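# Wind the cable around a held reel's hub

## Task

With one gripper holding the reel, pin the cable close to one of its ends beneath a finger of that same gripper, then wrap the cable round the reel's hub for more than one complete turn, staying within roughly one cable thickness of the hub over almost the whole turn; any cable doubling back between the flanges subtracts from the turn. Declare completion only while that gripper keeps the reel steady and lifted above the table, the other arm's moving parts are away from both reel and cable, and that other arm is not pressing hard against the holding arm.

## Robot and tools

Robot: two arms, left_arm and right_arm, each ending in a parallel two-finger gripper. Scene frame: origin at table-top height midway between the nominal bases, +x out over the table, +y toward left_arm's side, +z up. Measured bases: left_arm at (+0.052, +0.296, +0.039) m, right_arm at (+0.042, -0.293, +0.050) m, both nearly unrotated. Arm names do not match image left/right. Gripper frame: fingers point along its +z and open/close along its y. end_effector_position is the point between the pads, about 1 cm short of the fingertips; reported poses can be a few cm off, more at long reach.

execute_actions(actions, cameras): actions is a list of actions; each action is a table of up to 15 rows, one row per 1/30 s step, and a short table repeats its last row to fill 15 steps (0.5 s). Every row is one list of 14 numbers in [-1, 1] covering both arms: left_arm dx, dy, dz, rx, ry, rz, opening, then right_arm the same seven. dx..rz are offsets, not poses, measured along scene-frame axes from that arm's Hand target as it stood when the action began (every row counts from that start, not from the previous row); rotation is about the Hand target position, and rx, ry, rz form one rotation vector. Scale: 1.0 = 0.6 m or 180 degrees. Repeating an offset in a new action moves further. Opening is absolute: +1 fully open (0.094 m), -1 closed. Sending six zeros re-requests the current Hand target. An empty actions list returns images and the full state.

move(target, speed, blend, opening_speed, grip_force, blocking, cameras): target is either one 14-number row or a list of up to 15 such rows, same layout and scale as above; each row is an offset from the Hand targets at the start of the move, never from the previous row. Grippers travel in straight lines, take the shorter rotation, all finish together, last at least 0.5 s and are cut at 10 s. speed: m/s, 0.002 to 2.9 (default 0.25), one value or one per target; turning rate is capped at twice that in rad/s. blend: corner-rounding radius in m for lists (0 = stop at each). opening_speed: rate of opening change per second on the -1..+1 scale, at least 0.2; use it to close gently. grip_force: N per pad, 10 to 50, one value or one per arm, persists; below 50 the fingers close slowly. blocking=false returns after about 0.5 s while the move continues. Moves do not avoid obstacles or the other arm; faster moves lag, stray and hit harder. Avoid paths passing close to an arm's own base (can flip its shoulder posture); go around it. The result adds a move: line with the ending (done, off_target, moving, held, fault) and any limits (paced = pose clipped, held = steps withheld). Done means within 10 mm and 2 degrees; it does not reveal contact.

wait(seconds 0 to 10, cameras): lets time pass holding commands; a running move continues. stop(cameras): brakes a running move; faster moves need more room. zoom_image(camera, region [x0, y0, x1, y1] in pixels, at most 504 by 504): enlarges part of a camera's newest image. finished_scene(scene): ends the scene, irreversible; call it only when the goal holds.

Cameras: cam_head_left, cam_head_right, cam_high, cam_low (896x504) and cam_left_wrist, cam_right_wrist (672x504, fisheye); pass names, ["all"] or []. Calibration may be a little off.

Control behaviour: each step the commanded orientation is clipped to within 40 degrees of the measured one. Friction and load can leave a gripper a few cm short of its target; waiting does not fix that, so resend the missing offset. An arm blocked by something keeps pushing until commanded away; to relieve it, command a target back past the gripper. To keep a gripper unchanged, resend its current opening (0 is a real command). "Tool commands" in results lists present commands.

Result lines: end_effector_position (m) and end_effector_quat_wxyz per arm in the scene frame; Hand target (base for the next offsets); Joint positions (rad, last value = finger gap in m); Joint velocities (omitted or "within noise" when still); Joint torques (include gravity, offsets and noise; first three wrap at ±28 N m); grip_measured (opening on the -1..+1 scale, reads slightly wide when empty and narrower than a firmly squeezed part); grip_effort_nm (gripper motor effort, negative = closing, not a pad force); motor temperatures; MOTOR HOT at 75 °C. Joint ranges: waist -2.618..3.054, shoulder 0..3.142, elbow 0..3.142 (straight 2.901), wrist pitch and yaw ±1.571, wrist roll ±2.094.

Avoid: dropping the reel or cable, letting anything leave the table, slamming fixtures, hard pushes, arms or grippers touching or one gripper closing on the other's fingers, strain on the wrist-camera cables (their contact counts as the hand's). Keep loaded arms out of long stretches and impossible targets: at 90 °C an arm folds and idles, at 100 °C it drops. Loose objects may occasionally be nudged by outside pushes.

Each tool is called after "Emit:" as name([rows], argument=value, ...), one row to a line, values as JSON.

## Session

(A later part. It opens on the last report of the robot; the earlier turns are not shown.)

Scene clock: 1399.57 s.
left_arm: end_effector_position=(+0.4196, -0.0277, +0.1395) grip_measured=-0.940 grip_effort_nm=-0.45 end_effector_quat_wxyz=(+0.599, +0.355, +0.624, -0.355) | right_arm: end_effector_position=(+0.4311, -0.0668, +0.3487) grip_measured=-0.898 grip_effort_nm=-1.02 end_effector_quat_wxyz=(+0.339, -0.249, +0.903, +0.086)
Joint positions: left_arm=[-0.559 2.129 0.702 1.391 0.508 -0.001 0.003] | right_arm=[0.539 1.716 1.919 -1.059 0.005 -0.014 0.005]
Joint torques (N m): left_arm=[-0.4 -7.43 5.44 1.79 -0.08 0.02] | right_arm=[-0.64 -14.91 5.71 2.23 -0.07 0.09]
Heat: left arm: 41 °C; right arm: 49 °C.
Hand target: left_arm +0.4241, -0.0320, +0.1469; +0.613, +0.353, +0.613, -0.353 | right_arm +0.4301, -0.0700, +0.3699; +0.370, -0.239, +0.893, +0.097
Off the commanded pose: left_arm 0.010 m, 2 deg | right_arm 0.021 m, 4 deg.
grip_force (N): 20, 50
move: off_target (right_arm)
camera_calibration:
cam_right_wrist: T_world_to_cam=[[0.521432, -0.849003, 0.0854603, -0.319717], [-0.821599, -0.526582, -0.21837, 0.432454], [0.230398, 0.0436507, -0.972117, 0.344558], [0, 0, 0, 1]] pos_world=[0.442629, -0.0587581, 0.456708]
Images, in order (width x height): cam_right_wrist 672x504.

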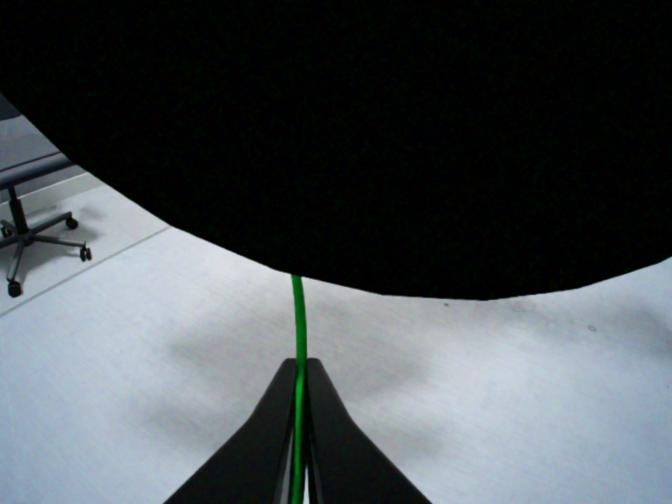

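Emit:
move([
  [-0.0827, -0.0577, -0.01, -0.061, 0.106, 0, -0.948, 0, 0, 0, 0, 0, 0, -1],
  [-0.15, -0.097, 0.037, -0.125, 0.2165, 0, -0.948, 0, 0, 0, 0, 0, 0, -1],
], blend=[0.02, 0], speed=0.08, cameras=["cam_right_wrist", "cam_low", "cam_left_wrist"])

Emit:
zoom_image(camera="cam_low", region=[390, 80, 640, 300])

Scene clock: 1426.10 s.
left_arm: end_effector_position=(+0.3355, -0.0907, +0.1536) grip_measured=-0.940 grip_effort_nm=-0.45 end_effector_quat_wxyz=(+0.421, +0.095, +0.712, -0.554) | right_arm: end_effector_position=(+0.4311, -0.0668, +0.3487) grip_measured=-0.898 grip_effort_nm=-1.02 end_effector_quat_wxyz=(+0.339, -0.249, +0.903, +0.086)
Joint positions: left_arm=[-0.887 2.024 0.6 1.391 0.183 -0.783 0.003] | right_arm=[0.539 1.716 1.919 -1.059 0.005 -0.014 0.005]
Joint torques (N m): left_arm=[-0.55 -10.52 3.22 1.65 -0.1 -0.02] | right_arm=[-0.62 -14.91 5.7 2.24 -0.06 0.09]
Heat: left arm: 41 °C; right arm: 50 °C.
Hand target: left_arm +0.3340, -0.0902, +0.1690; +0.430, +0.093, +0.701, -0.560 | right_arm +0.4301, -0.0700, +0.3699; +0.370, -0.239, +0.893, +0.097
Off the commanded pose: left_arm 0.016 m, 2 deg | right_arm 0.021 m, 4 deg.
grip_force (N): 20, 50
move: off_target (left_arm, right_arm)
camera_calibration:
cam_left_wrist: T_world_to_cam=[[-0.589591, -0.319444, 0.741848, 0.0473903], [-0.798452, 0.0919027, -0.595003, 0.404483], [0.121892, -0.943138, -0.309246, 0.0203063], [0, 0, 0, 1]] pos_world=[0.348426, -0.0028829, 0.211792]
cam_right_wrist: T_world_to_cam=[[0.521432, -0.849003, 0.0854603, -0.319717], [-0.821599, -0.526582, -0.21837, 0.432454], [0.230398, 0.0436507, -0.972117, 0.344558], [0, 0, 0, 1]] pos_world=[0.442629, -0.0587581, 0.456708]
Images, in order (width x height): cam_low 896x504, cam_left_wrist 672x504, cam_right_wrist 672x504.

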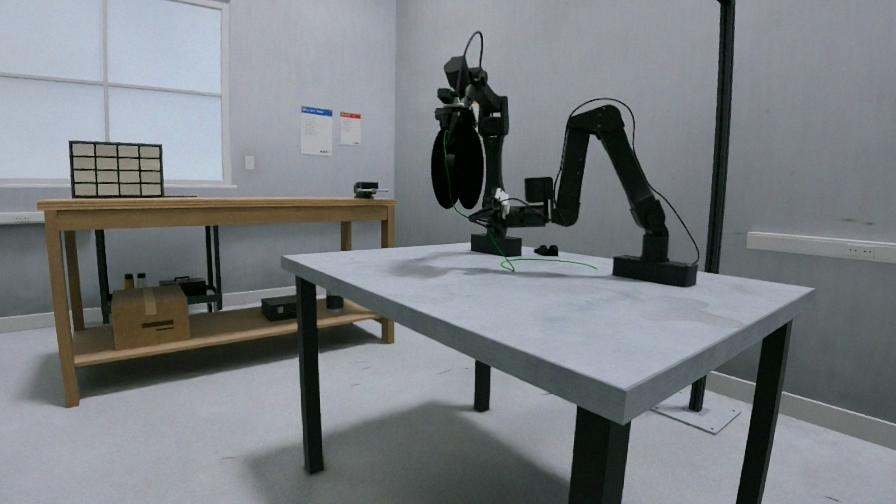

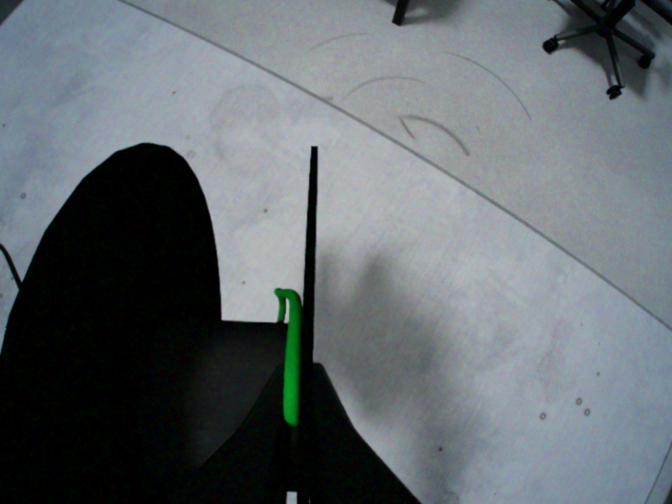

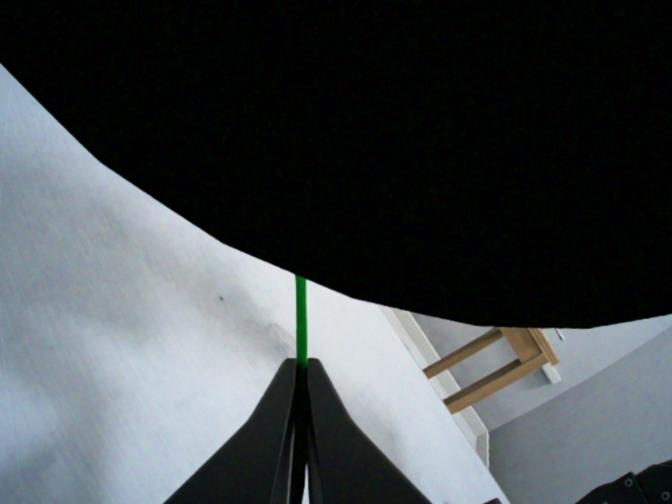

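Scaled by 2.016 from the camera's 896x504 image, which has a finer 1280x720 frame.

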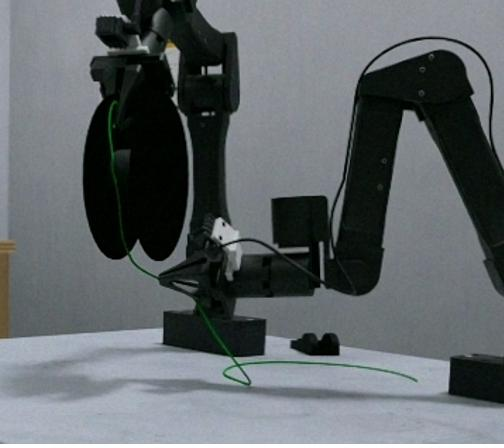

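Emit:
move([
  [-0.06, -0.018, 0.082, -0.0625, 0.108, 0, -0.948, 0, 0, 0, 0, 0, 0, -1],
  [-0.083, -0.031, 0.172, -0.125, 0.2165, 0, -0.948, 0, 0, 0, 0, 0, 0, -1],
], blend=[0.02, 0], speed=0.08, cameras=["cam_right_wrist", "cam_low", "cam_left_wrist"])

Emit:
zoom_image(camera="cam_low", region=[390, 80, 640, 300])

Scene clock: 1437.33 s.
left_arm: end_effector_position=(+0.2849, -0.1056, +0.2437) grip_measured=-0.940 grip_effort_nm=-0.45 end_effector_quat_wxyz=(+0.176, -0.188, +0.705, -0.661) | right_arm: end_effector_position=(+0.4311, -0.0668, +0.3487) grip_measured=-0.898 grip_effort_nm=-1.02 end_effector_quat_wxyz=(+0.339, -0.249, +0.903, +0.086)
Joint positions: left_arm=[-1.06 1.573 0.636 0.873 0.005 -1.57 0.003] | right_arm=[0.539 1.716 1.919 -1.059 0.005 -0.014 0.005]
Joint torques (N m): left_arm=[-0.57 -8.47 8.27 1.65 -0.11 -0.01] | right_arm=[-0.59 -14.91 5.71 2.24 -0.06 0.1]
Heat: left arm: 41 °C; right arm: 50 °C.
Hand target: left_arm +0.2843, -0.1088, +0.2722; +0.183, -0.183, +0.683, -0.683 | right_arm +0.4301, -0.0700, +0.3699; +0.370, -0.239, +0.893, +0.097
Off the commanded pose: left_arm 0.029 m, 4 deg | right_arm 0.021 m, 4 deg.
grip_force (N): 20, 50
move: off_target (left_arm, right_arm)
camera_calibration:
cam_left_wrist: T_world_to_cam=[[0.0535497, -0.000104091, 0.998565, -0.266088], [-0.997324, -0.0498532, 0.0534779, 0.302642], [0.0497761, -0.998757, -0.00277344, -0.0197565], [0, 0, 0, 1]] pos_world=[0.317064, -0.00467199, 0.249467]
cam_right_wrist: T_world_to_cam=[[0.521432, -0.849003, 0.0854603, -0.319717], [-0.821599, -0.526582, -0.21837, 0.432454], [0.230398, 0.0436507, -0.972117, 0.344558], [0, 0, 0, 1]] pos_world=[0.442629, -0.0587581, 0.456708]
Images, in order (width x height): cam_low 896x504, cam_left_wrist 672x504, cam_right_wrist 672x504.

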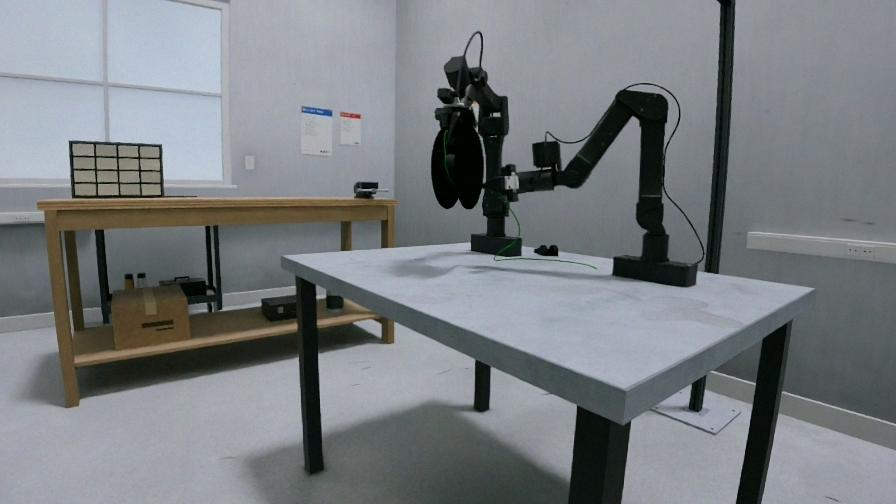

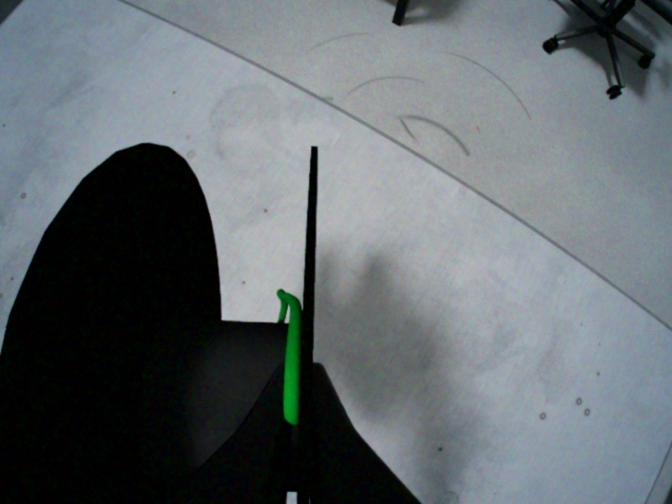

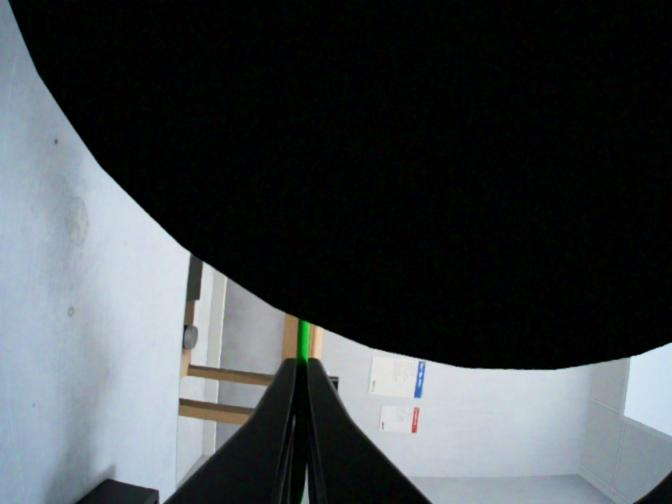

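Scaled by 2.016 from the camera's 896x504 image, which has a finer 1280x720 frame.

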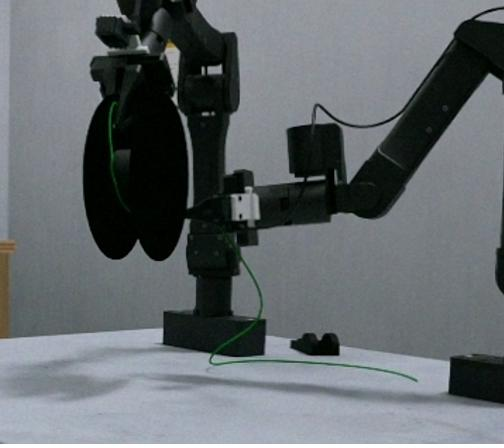

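Emit:
move(target=[0.013, 0.002, 0.105, -0.0556, 0.0962, 0, -0.944, 0, 0, 0, 0, 0, 0, -1], speed=0.06, cameras=["cam_right_wrist", "cam_low", "cam_left_wrist"])

Emit:
zoom_image(camera="cam_low", region=[390, 80, 640, 300])

Scene clock: 1509.73 s.
left_arm: end_effector_position=(+0.2921, -0.1087, +0.3022) grip_measured=-0.940 grip_effort_nm=-0.24 end_effector_quat_wxyz=(+0.062, -0.310, +0.663, -0.679) | right_arm: end_effector_position=(+0.4311, -0.0668, +0.3487) grip_measured=-0.898 grip_effort_nm=-1.02 end_effector_quat_wxyz=(+0.339, -0.249, +0.903, +0.086)
Joint positions: left_arm=[-1.049 1.452 0.805 0.577 0.009 -1.917 0.003] | right_arm=[0.539 1.716 1.919 -1.059 0.005 -0.014 0.005]
Joint torques (N m): left_arm=[0.54 -8.31 9.57 1.7 0.12 -0.04] | right_arm=[-0.61 -14.9 5.72 2.24 -0.05 0.1]
Motor temperatures (°C): left_arm=[29 36 42 41 27 28 31] | right_arm=[30 51 37 41 27 26 35]
Heat: left arm: 42 °C; right arm: 51 °C.
Hand target: left_arm +0.2920, -0.1076, +0.3352; +0.061, -0.298, +0.641, -0.704 | right_arm +0.4301, -0.0700, +0.3699; +0.370, -0.239, +0.893, +0.097
Off the commanded pose: left_arm 0.033 m, 4 deg | right_arm 0.021 m, 4 deg.
grip_force (N): 20, 50
move: off_target (left_arm, right_arm)
camera_calibration:
cam_left_wrist: T_world_to_cam=[[0.344618, 0.168971, 0.92341, -0.368887], [-0.933182, -0.0452484, 0.356545, 0.196812], [0.102029, -0.984582, 0.142088, -0.0805377], [0, 0, 0, 1]] pos_world=[0.319004, -0.00805911, 0.281906]
cam_right_wrist: T_world_to_cam=[[0.521432, -0.849003, 0.0854603, -0.319717], [-0.821599, -0.526582, -0.21837, 0.432454], [0.230398, 0.0436507, -0.972117, 0.344558], [0, 0, 0, 1]] pos_world=[0.442629, -0.0587581, 0.456708]
Images, in order (width x height): cam_low 896x504, cam_left_wrist 672x504, cam_right_wrist 672x504.

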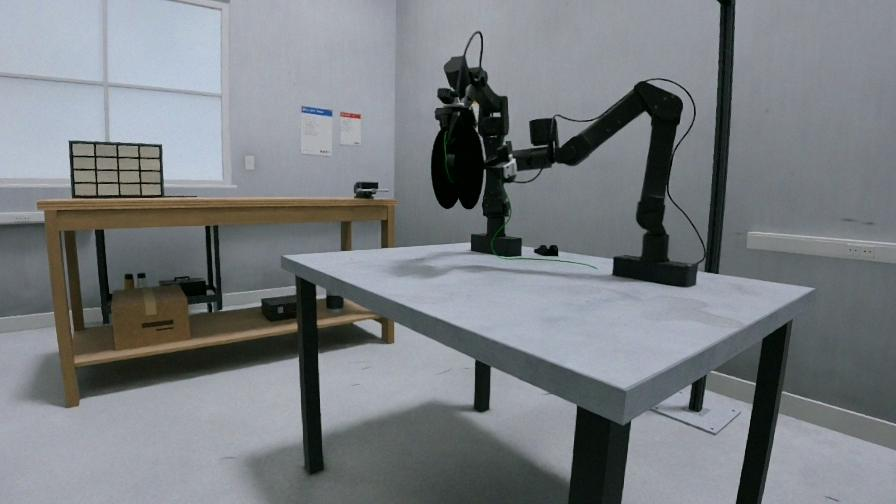

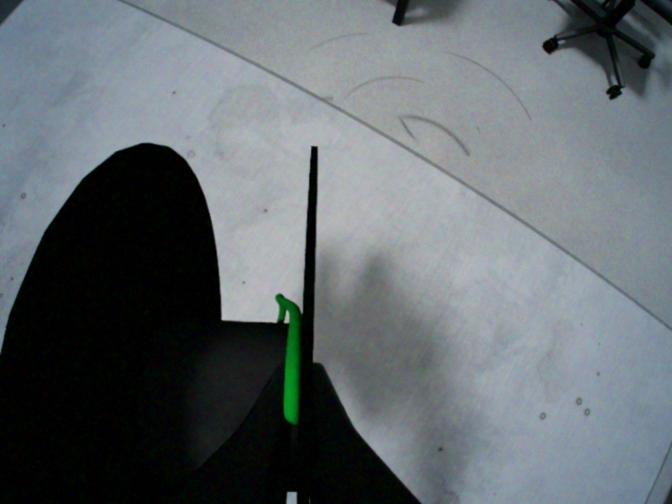

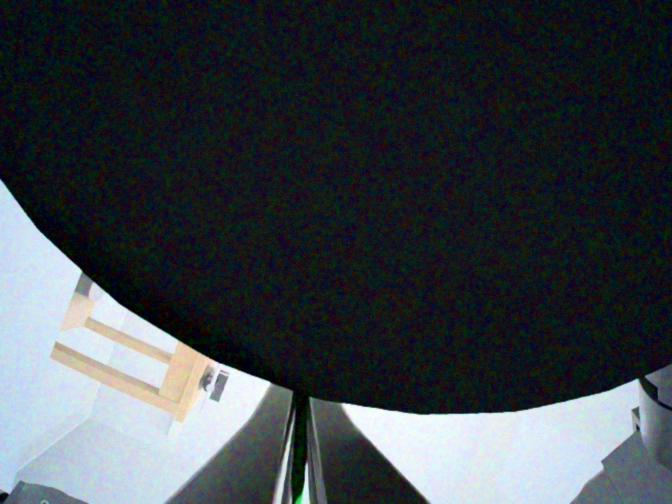

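Scaled by 2.016 from the camera's 896x504 image, which has a finer 1280x720 frame.

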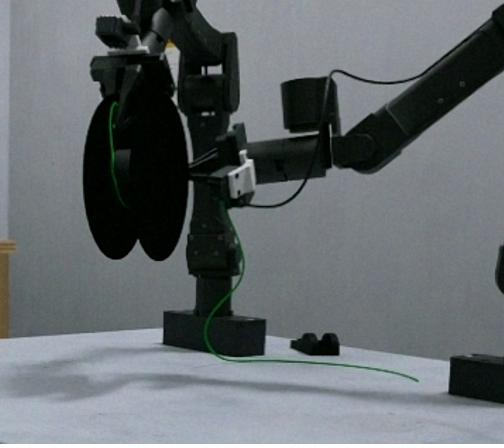

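Emit:
move(target=[0.0033, 0.0577, 0.073, -0.0222, 0.0385, 0, -0.944, 0, 0, 0, 0, 0, 0, -1], speed=0.06, cameras=["cam_head_right", "cam_low", "cam_high"])

Emit:
zoom_image(camera="cam_low", region=[390, 80, 640, 300])

Emit:
zoom_image(camera="cam_head_right", region=[440, 130, 690, 300])

Scene clock: 1519.90 s.
left_arm: end_effector_position=(+0.2964, -0.0758, +0.3451) grip_measured=-0.940 grip_effort_nm=-0.24 end_effector_quat_wxyz=(+0.013, -0.358, +0.639, -0.680) | right_arm: end_effector_position=(+0.4311, -0.0668, +0.3487) grip_measured=-0.898 grip_effort_nm=-1.02 end_effector_quat_wxyz=(+0.339, -0.249, +0.903, +0.087)
Joint positions: left_arm=[-0.973 1.293 0.862 0.357 0.083 -2.056 0.003] | right_arm=[0.539 1.716 1.919 -1.059 0.005 -0.013 0.005]
Joint torques (N m): left_arm=[0.36 -7.06 10.13 1.72 0.16 -0.04] | right_arm=[-0.62 -14.89 5.71 2.25 -0.06 0.08]
Heat: left arm: 42 °C; right arm: 51 °C.
Hand target: left_arm +0.2941, -0.0729, +0.3791; +0.012, -0.342, +0.619, -0.707 | right_arm +0.4302, -0.0701, +0.3699; +0.370, -0.239, +0.893, +0.097
Off the commanded pose: left_arm 0.034 m, 4 deg | right_arm 0.021 m, 4 deg.
grip_force (N): 20, 50
move: off_target (left_arm, right_arm)
Images, in order (width x height): cam_head_right 896x504, cam_high 896x504, cam_low 896x504.

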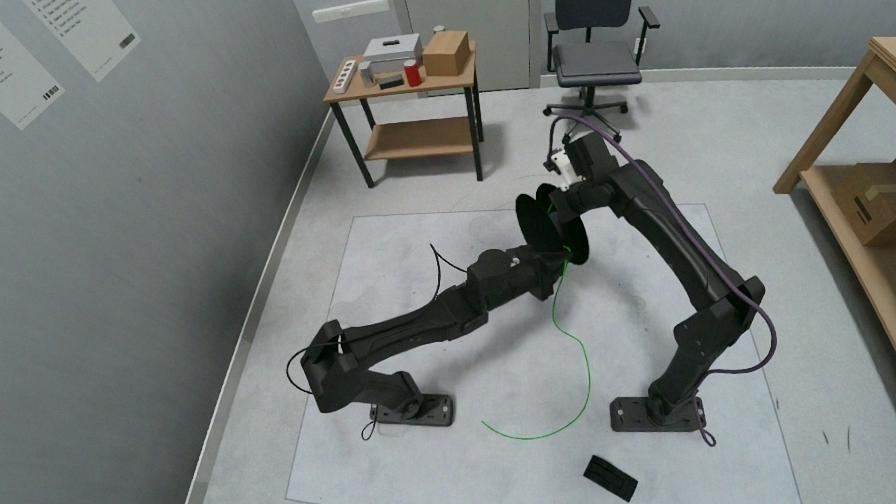

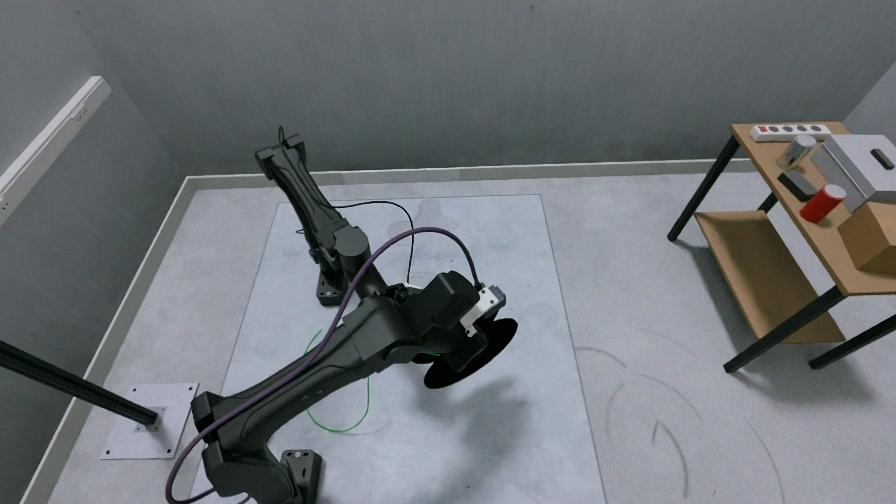

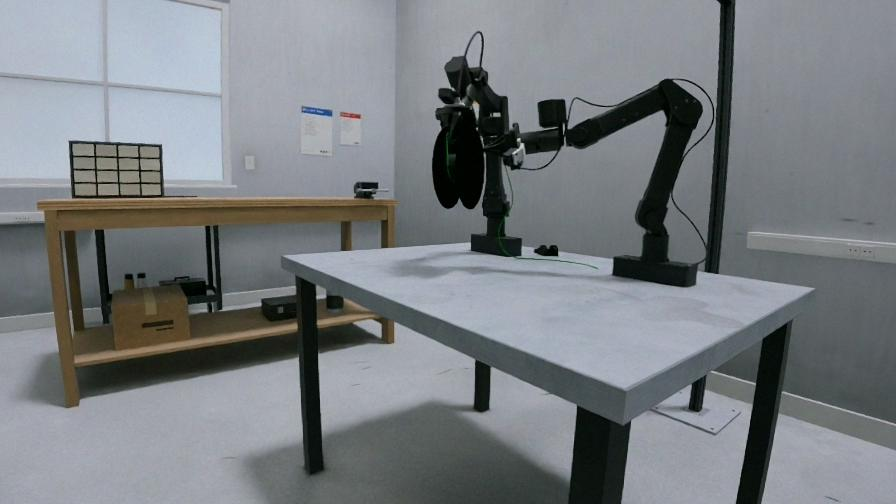

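Scaled by 2.016 from the camera's 896x504 image, which has a finer 1280x720 frame.

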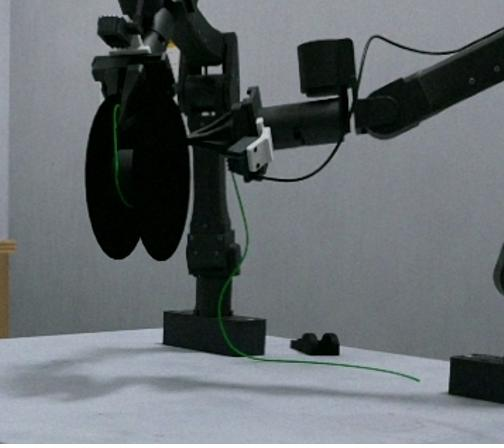

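Scaled by 2.016 from the camera's 896x504 image, which has a finer 1280x720 frame.

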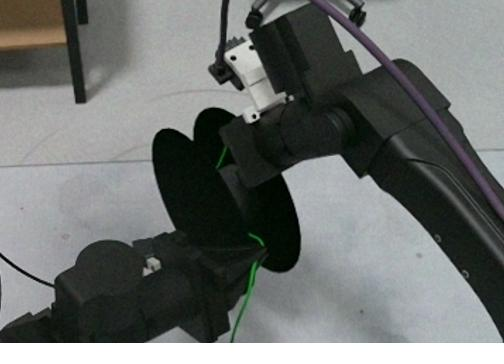

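Emit:
move([
  [0, 0, 0, 0, 0, 0, -0.941, 0, 0, 0, 0, 0, 0, -1],
  [0.0285, 0.073, 0.063, 0, 0, 0, -0.941, 0, 0, 0, 0, 0, 0, -1],
], speed=0.05, cameras=["cam_head_right", "cam_low", "cam_high"])

Emit:
zoom_image(camera="cam_low", region=[390, 80, 640, 300])

Emit:
zoom_image(camera="cam_head_right", region=[440, 130, 690, 300])

Scene clock: 1529.53 s.
left_arm: end_effector_position=(+0.3137, -0.0368, +0.3734) grip_measured=-0.939 grip_effort_nm=-0.14 end_effector_quat_wxyz=(+0.002, -0.364, +0.646, -0.671) | right_arm: end_effector_position=(+0.4319, -0.0629, +0.3511) grip_measured=-0.898 grip_effort_nm=-1.02 end_effector_quat_wxyz=(+0.343, -0.243, +0.902, +0.099)
Joint positions: left_arm=[-0.814 1.204 0.942 0.159 0.255 -2.056 0.003] | right_arm=[0.539 1.716 1.919 -1.044 -0.011 0.004 0.005]
Joint torques (N m): left_arm=[0.98 -7.15 10.81 1.79 0.07 -0.01] | right_arm=[-0.58 -14.84 5.71 2.11 0.12 -0.1]
Heat: left arm: 42 °C; right arm: 51 °C.
Hand target: left_arm +0.3112, -0.0291, +0.4168; +0.012, -0.343, +0.619, -0.707 | right_arm +0.4301, -0.0701, +0.3698; +0.370, -0.239, +0.893, +0.097
Off the commanded pose: left_arm 0.044 m, 6 deg | right_arm 0.020 m, 3 deg.
grip_force (N): 20, 50
move: off_target (left_arm, right_arm)
Images, in order (width x height): cam_head_right 896x504, cam_high 896x504, cam_low 896x504.

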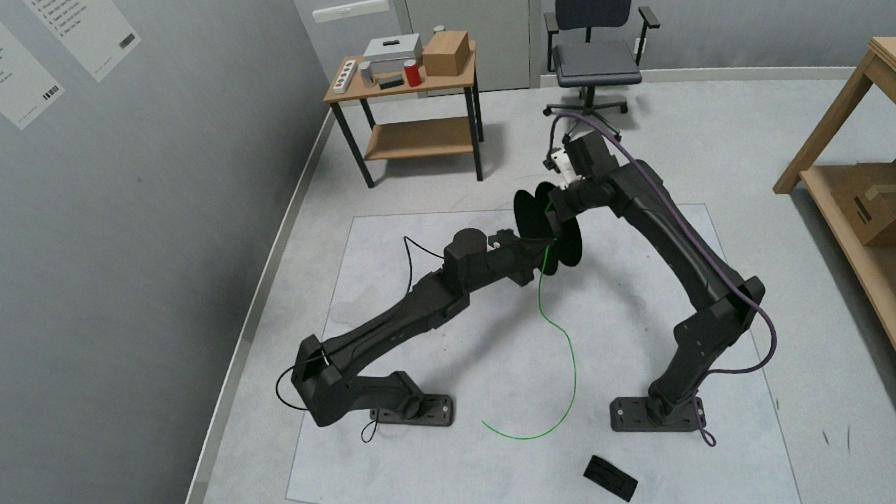

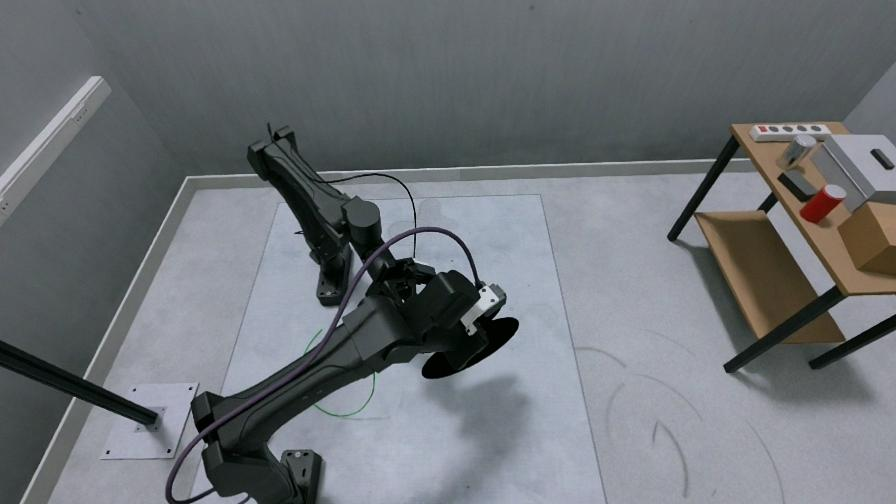

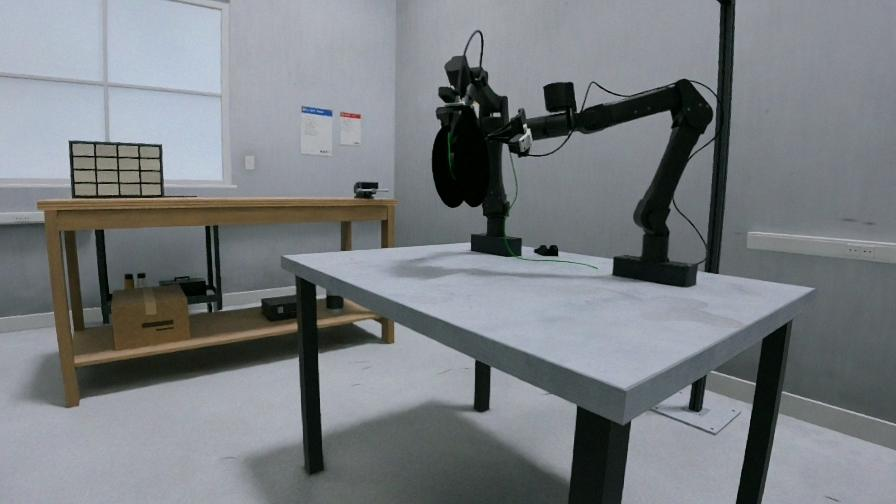

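Scaled by 2.016 from the camera's 896x504 image, which has a finer 1280x720 frame.

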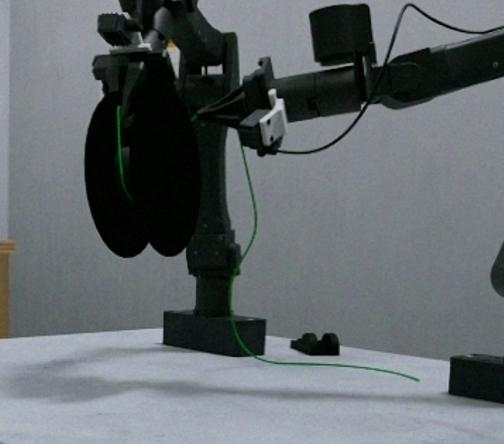

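Scaled by 2.016 from the camera's 896x504 image, which has a finer 1280x720 frame.

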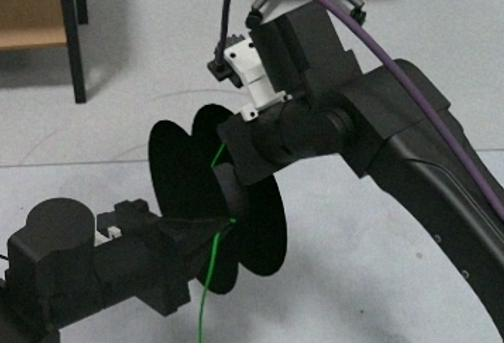

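Emit:
move([
  [-0.0285, -0.073, -0.063, 0, 0, 0, -0.942, 0, 0, 0, 0, 0, 0, -1],
  [-0.032, -0.1308, -0.136, 0.025, -0.0433, 0, -0.942, 0, 0, 0, 0, 0, 0, -1],
  [-0.0448, -0.1328, -0.25, 0.0806, -0.1395, 0, -0.942, 0, 0, 0, 0, 0, 0, -1],
], speed=0.08, blend=[0.02, 0.02, 0], cameras=["cam_head_right", "cam_low", "cam_left_wrist", "cam_right_wrist"])

Emit:
zoom_image(camera="cam_low", region=[390, 80, 640, 300])

Emit:
zoom_image(camera="cam_head_right", region=[440, 130, 690, 300])

Scene clock: 1552.53 s.
left_arm: end_effector_position=(+0.2850, -0.1080, +0.2656) grip_measured=-0.939 grip_effort_nm=-0.19 end_effector_quat_wxyz=(+0.181, -0.181, +0.689, -0.678) | right_arm: end_effector_position=(+0.4317, -0.0653, +0.3544) grip_measured=-0.898 grip_effort_nm=-1.02 end_effector_quat_wxyz=(+0.348, -0.243, +0.901, +0.094)
Joint positions: left_arm=[-1.062 1.55 0.662 0.873 0.007 -1.567 0.003] | right_arm=[0.539 1.708 1.919 -1.044 0 0 0.005]
Joint torques (N m): left_arm=[-0.55 -5.3 5.72 1.83 -0.11 0.16] | right_arm=[-0.58 -14.01 5.75 2.13 0 -0.05]
Heat: left arm: 42 °C; right arm: 52 °C.
Hand target: left_arm +0.2843, -0.1088, +0.2667; +0.189, -0.177, +0.685, -0.681 | right_arm +0.4301, -0.0701, +0.3699; +0.370, -0.239, +0.893, +0.097
Off the commanded pose: left_arm 0.002 m, 1 deg | right_arm 0.016 m, 3 deg.
grip_force (N): 20, 50
move: off_target (right_arm)
camera_calibration:
cam_left_wrist: T_world_to_cam=[[0.0266291, 0.0404255, 0.998828, -0.276048], [-0.998612, -0.044349, 0.0284183, 0.309067], [0.0454458, -0.998198, 0.0391884, -0.0319658], [0, 0, 0, 1]] pos_world=[0.317442, -0.00704202, 0.268194]
cam_right_wrist: T_world_to_cam=[[0.515199, -0.853978, 0.0727453, -0.312297], [-0.822036, -0.516376, -0.240025, 0.443477], [0.24254, 0.0638616, -0.968037, 0.344442], [0, 0, 0, 1]] pos_world=[0.441908, -0.0596906, 0.462596]
Images, in order (width x height): cam_head_right 896x504, cam_low 896x504, cam_left_wrist 672x504, cam_right_wrist 672x504.

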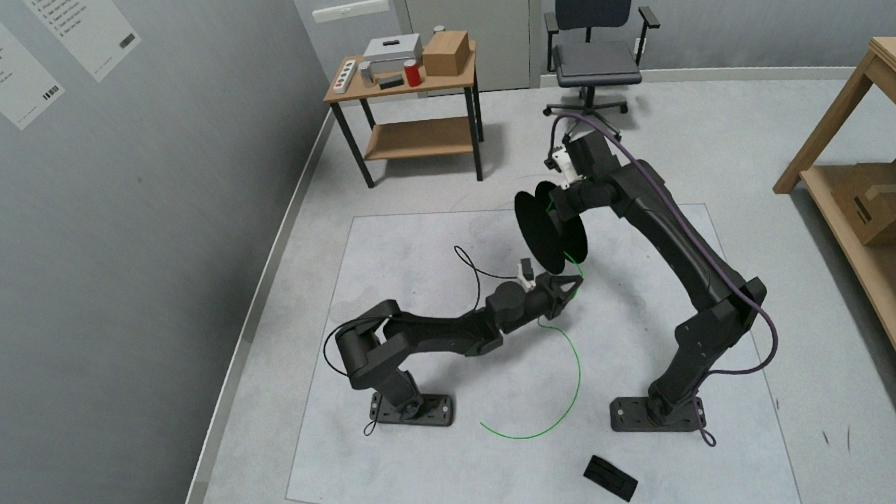

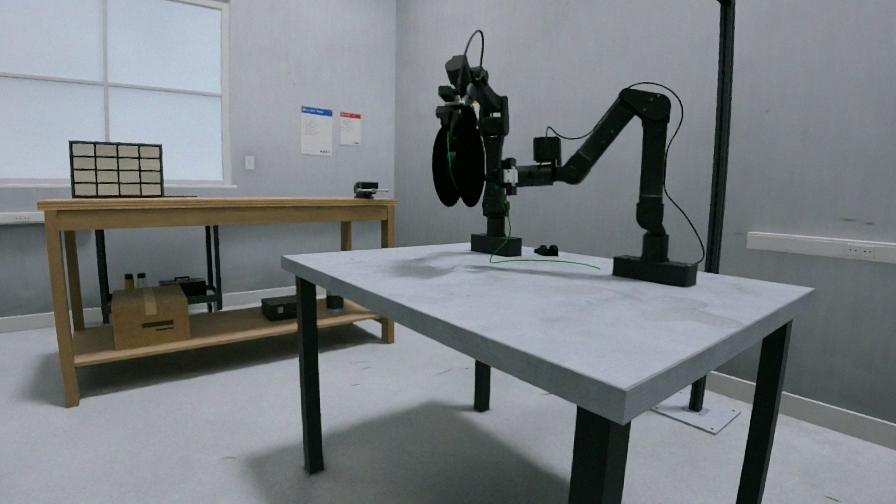

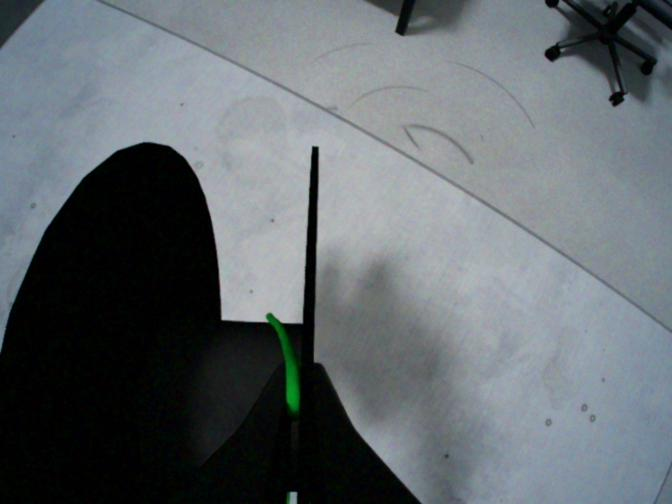

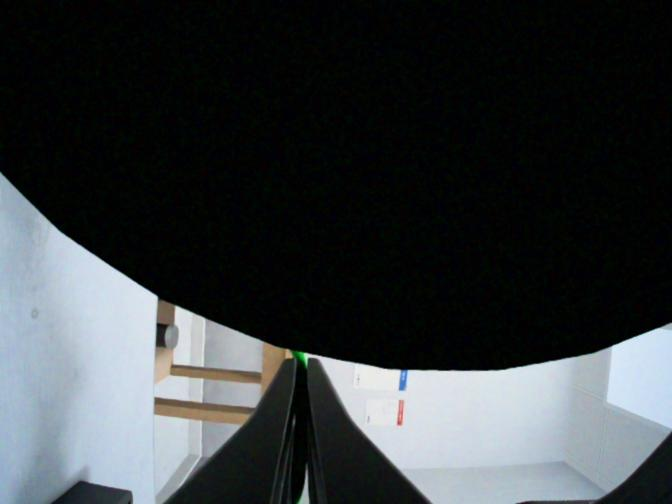

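Scaled by 2.016 from the camera's 896x504 image, which has a finer 1280x720 frame.

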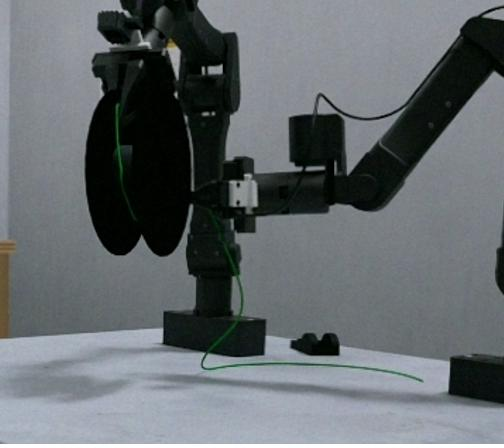

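Scaled by 2.016 from the camera's 896x504 image, which has a finer 1280x720 frame.

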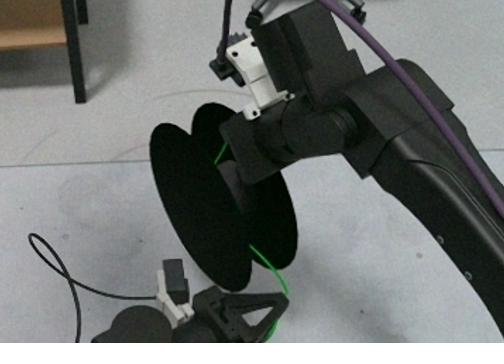

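Emit:
move([
  [0, 0, 0, 0, 0, 0, -0.939, 0, 0, 0, 0, 0, 0, -1],
  [-0.0577, -0.0333, 0, 0, 0, 0, -0.939, 0, 0, 0, 0, 0, 0, -1],
], speed=0.03, cameras=["cam_head_right", "cam_low", "cam_left_wrist", "cam_right_wrist"])

Emit:
zoom_image(camera="cam_head_right", region=[440, 130, 690, 300])

Scene clock: 1561.17 s.
left_arm: end_effector_position=(+0.2558, -0.1234, +0.2617) grip_measured=-0.937 grip_effort_nm=-0.11 end_effector_quat_wxyz=(+0.190, -0.190, +0.690, -0.673) | right_arm: end_effector_position=(+0.4274, -0.0678, +0.3500) grip_measured=-0.898 grip_effort_nm=-1.02 end_effector_quat_wxyz=(+0.336, -0.245, +0.905, +0.090)
Joint positions: left_arm=[-1.194 1.56 0.662 0.874 -0.152 -1.567 0.003] | right_arm=[0.539 1.708 1.919 -1.071 0 -0.001 0.005]
Joint torques (N m): left_arm=[-1.09 -5.31 6.46 1.84 0.09 0.15] | right_arm=[-0.61 -14.06 5.71 2.37 0.01 -0.03]
Heat: left arm: 42 °C; right arm: 53 °C.
Hand target: left_arm +0.2497, -0.1288, +0.2668; +0.189, -0.177, +0.685, -0.681 | right_arm +0.4301, -0.0701, +0.3700; +0.370, -0.239, +0.893, +0.097
Off the commanded pose: left_arm 0.010 m, 2 deg | right_arm 0.020 m, 4 deg.
grip_force (N): 20, 50
move: off_target (right_arm)
camera_calibration:
cam_left_wrist: T_world_to_cam=[[0.0264459, 0.0326695, 0.999116, -0.271693], [-0.997023, -0.071559, 0.0287303, 0.275579], [0.0724343, -0.996901, 0.0306798, -0.0503434], [0, 0, 0, 1]] pos_world=[0.28559, -0.0215912, 0.26508]
cam_right_wrist: T_world_to_cam=[[0.517619, -0.852481, 0.0731125, -0.312976], [-0.826622, -0.520307, -0.214421, 0.430384], [0.220831, 0.0505522, -0.974001, 0.351916], [0, 0, 0, 1]] pos_world=[0.440053, -0.0606644, 0.457933]
Images, in order (width x height): cam_head_right 896x504, cam_low 896x504, cam_left_wrist 672x504, cam_right_wrist 672x504.

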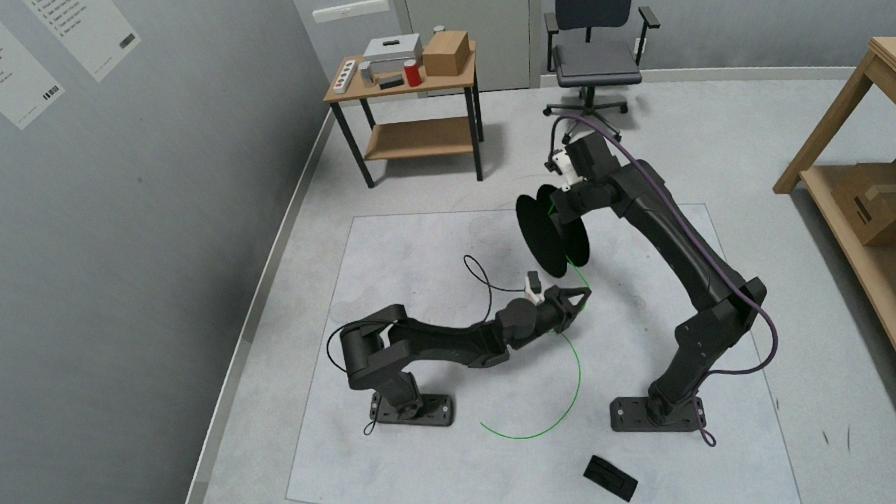

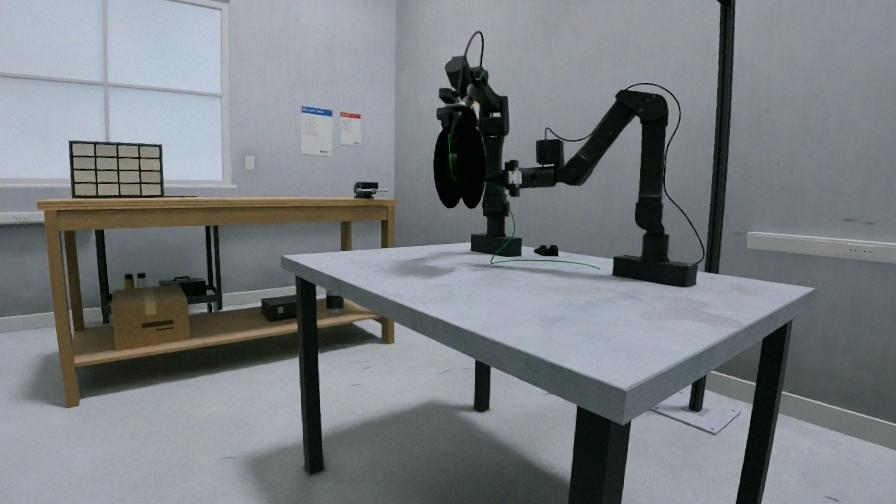

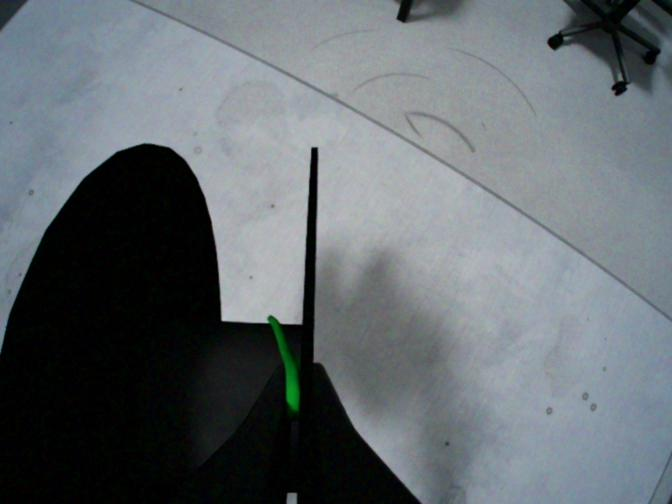

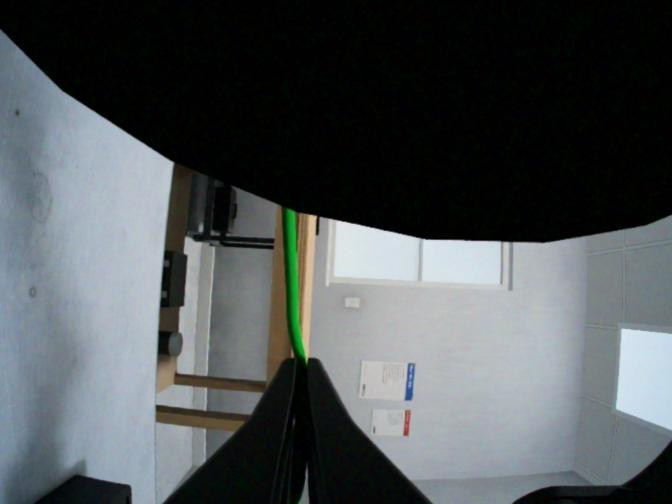

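Scaled by 2.016 from the camera's 896x504 image, which has a finer 1280x720 frame.

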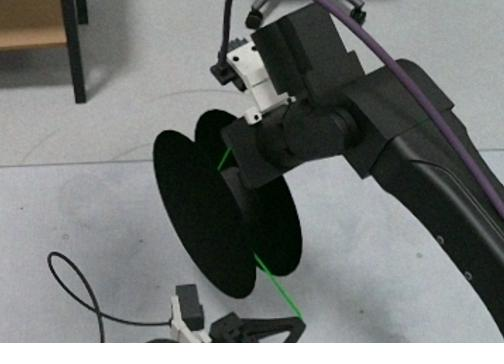

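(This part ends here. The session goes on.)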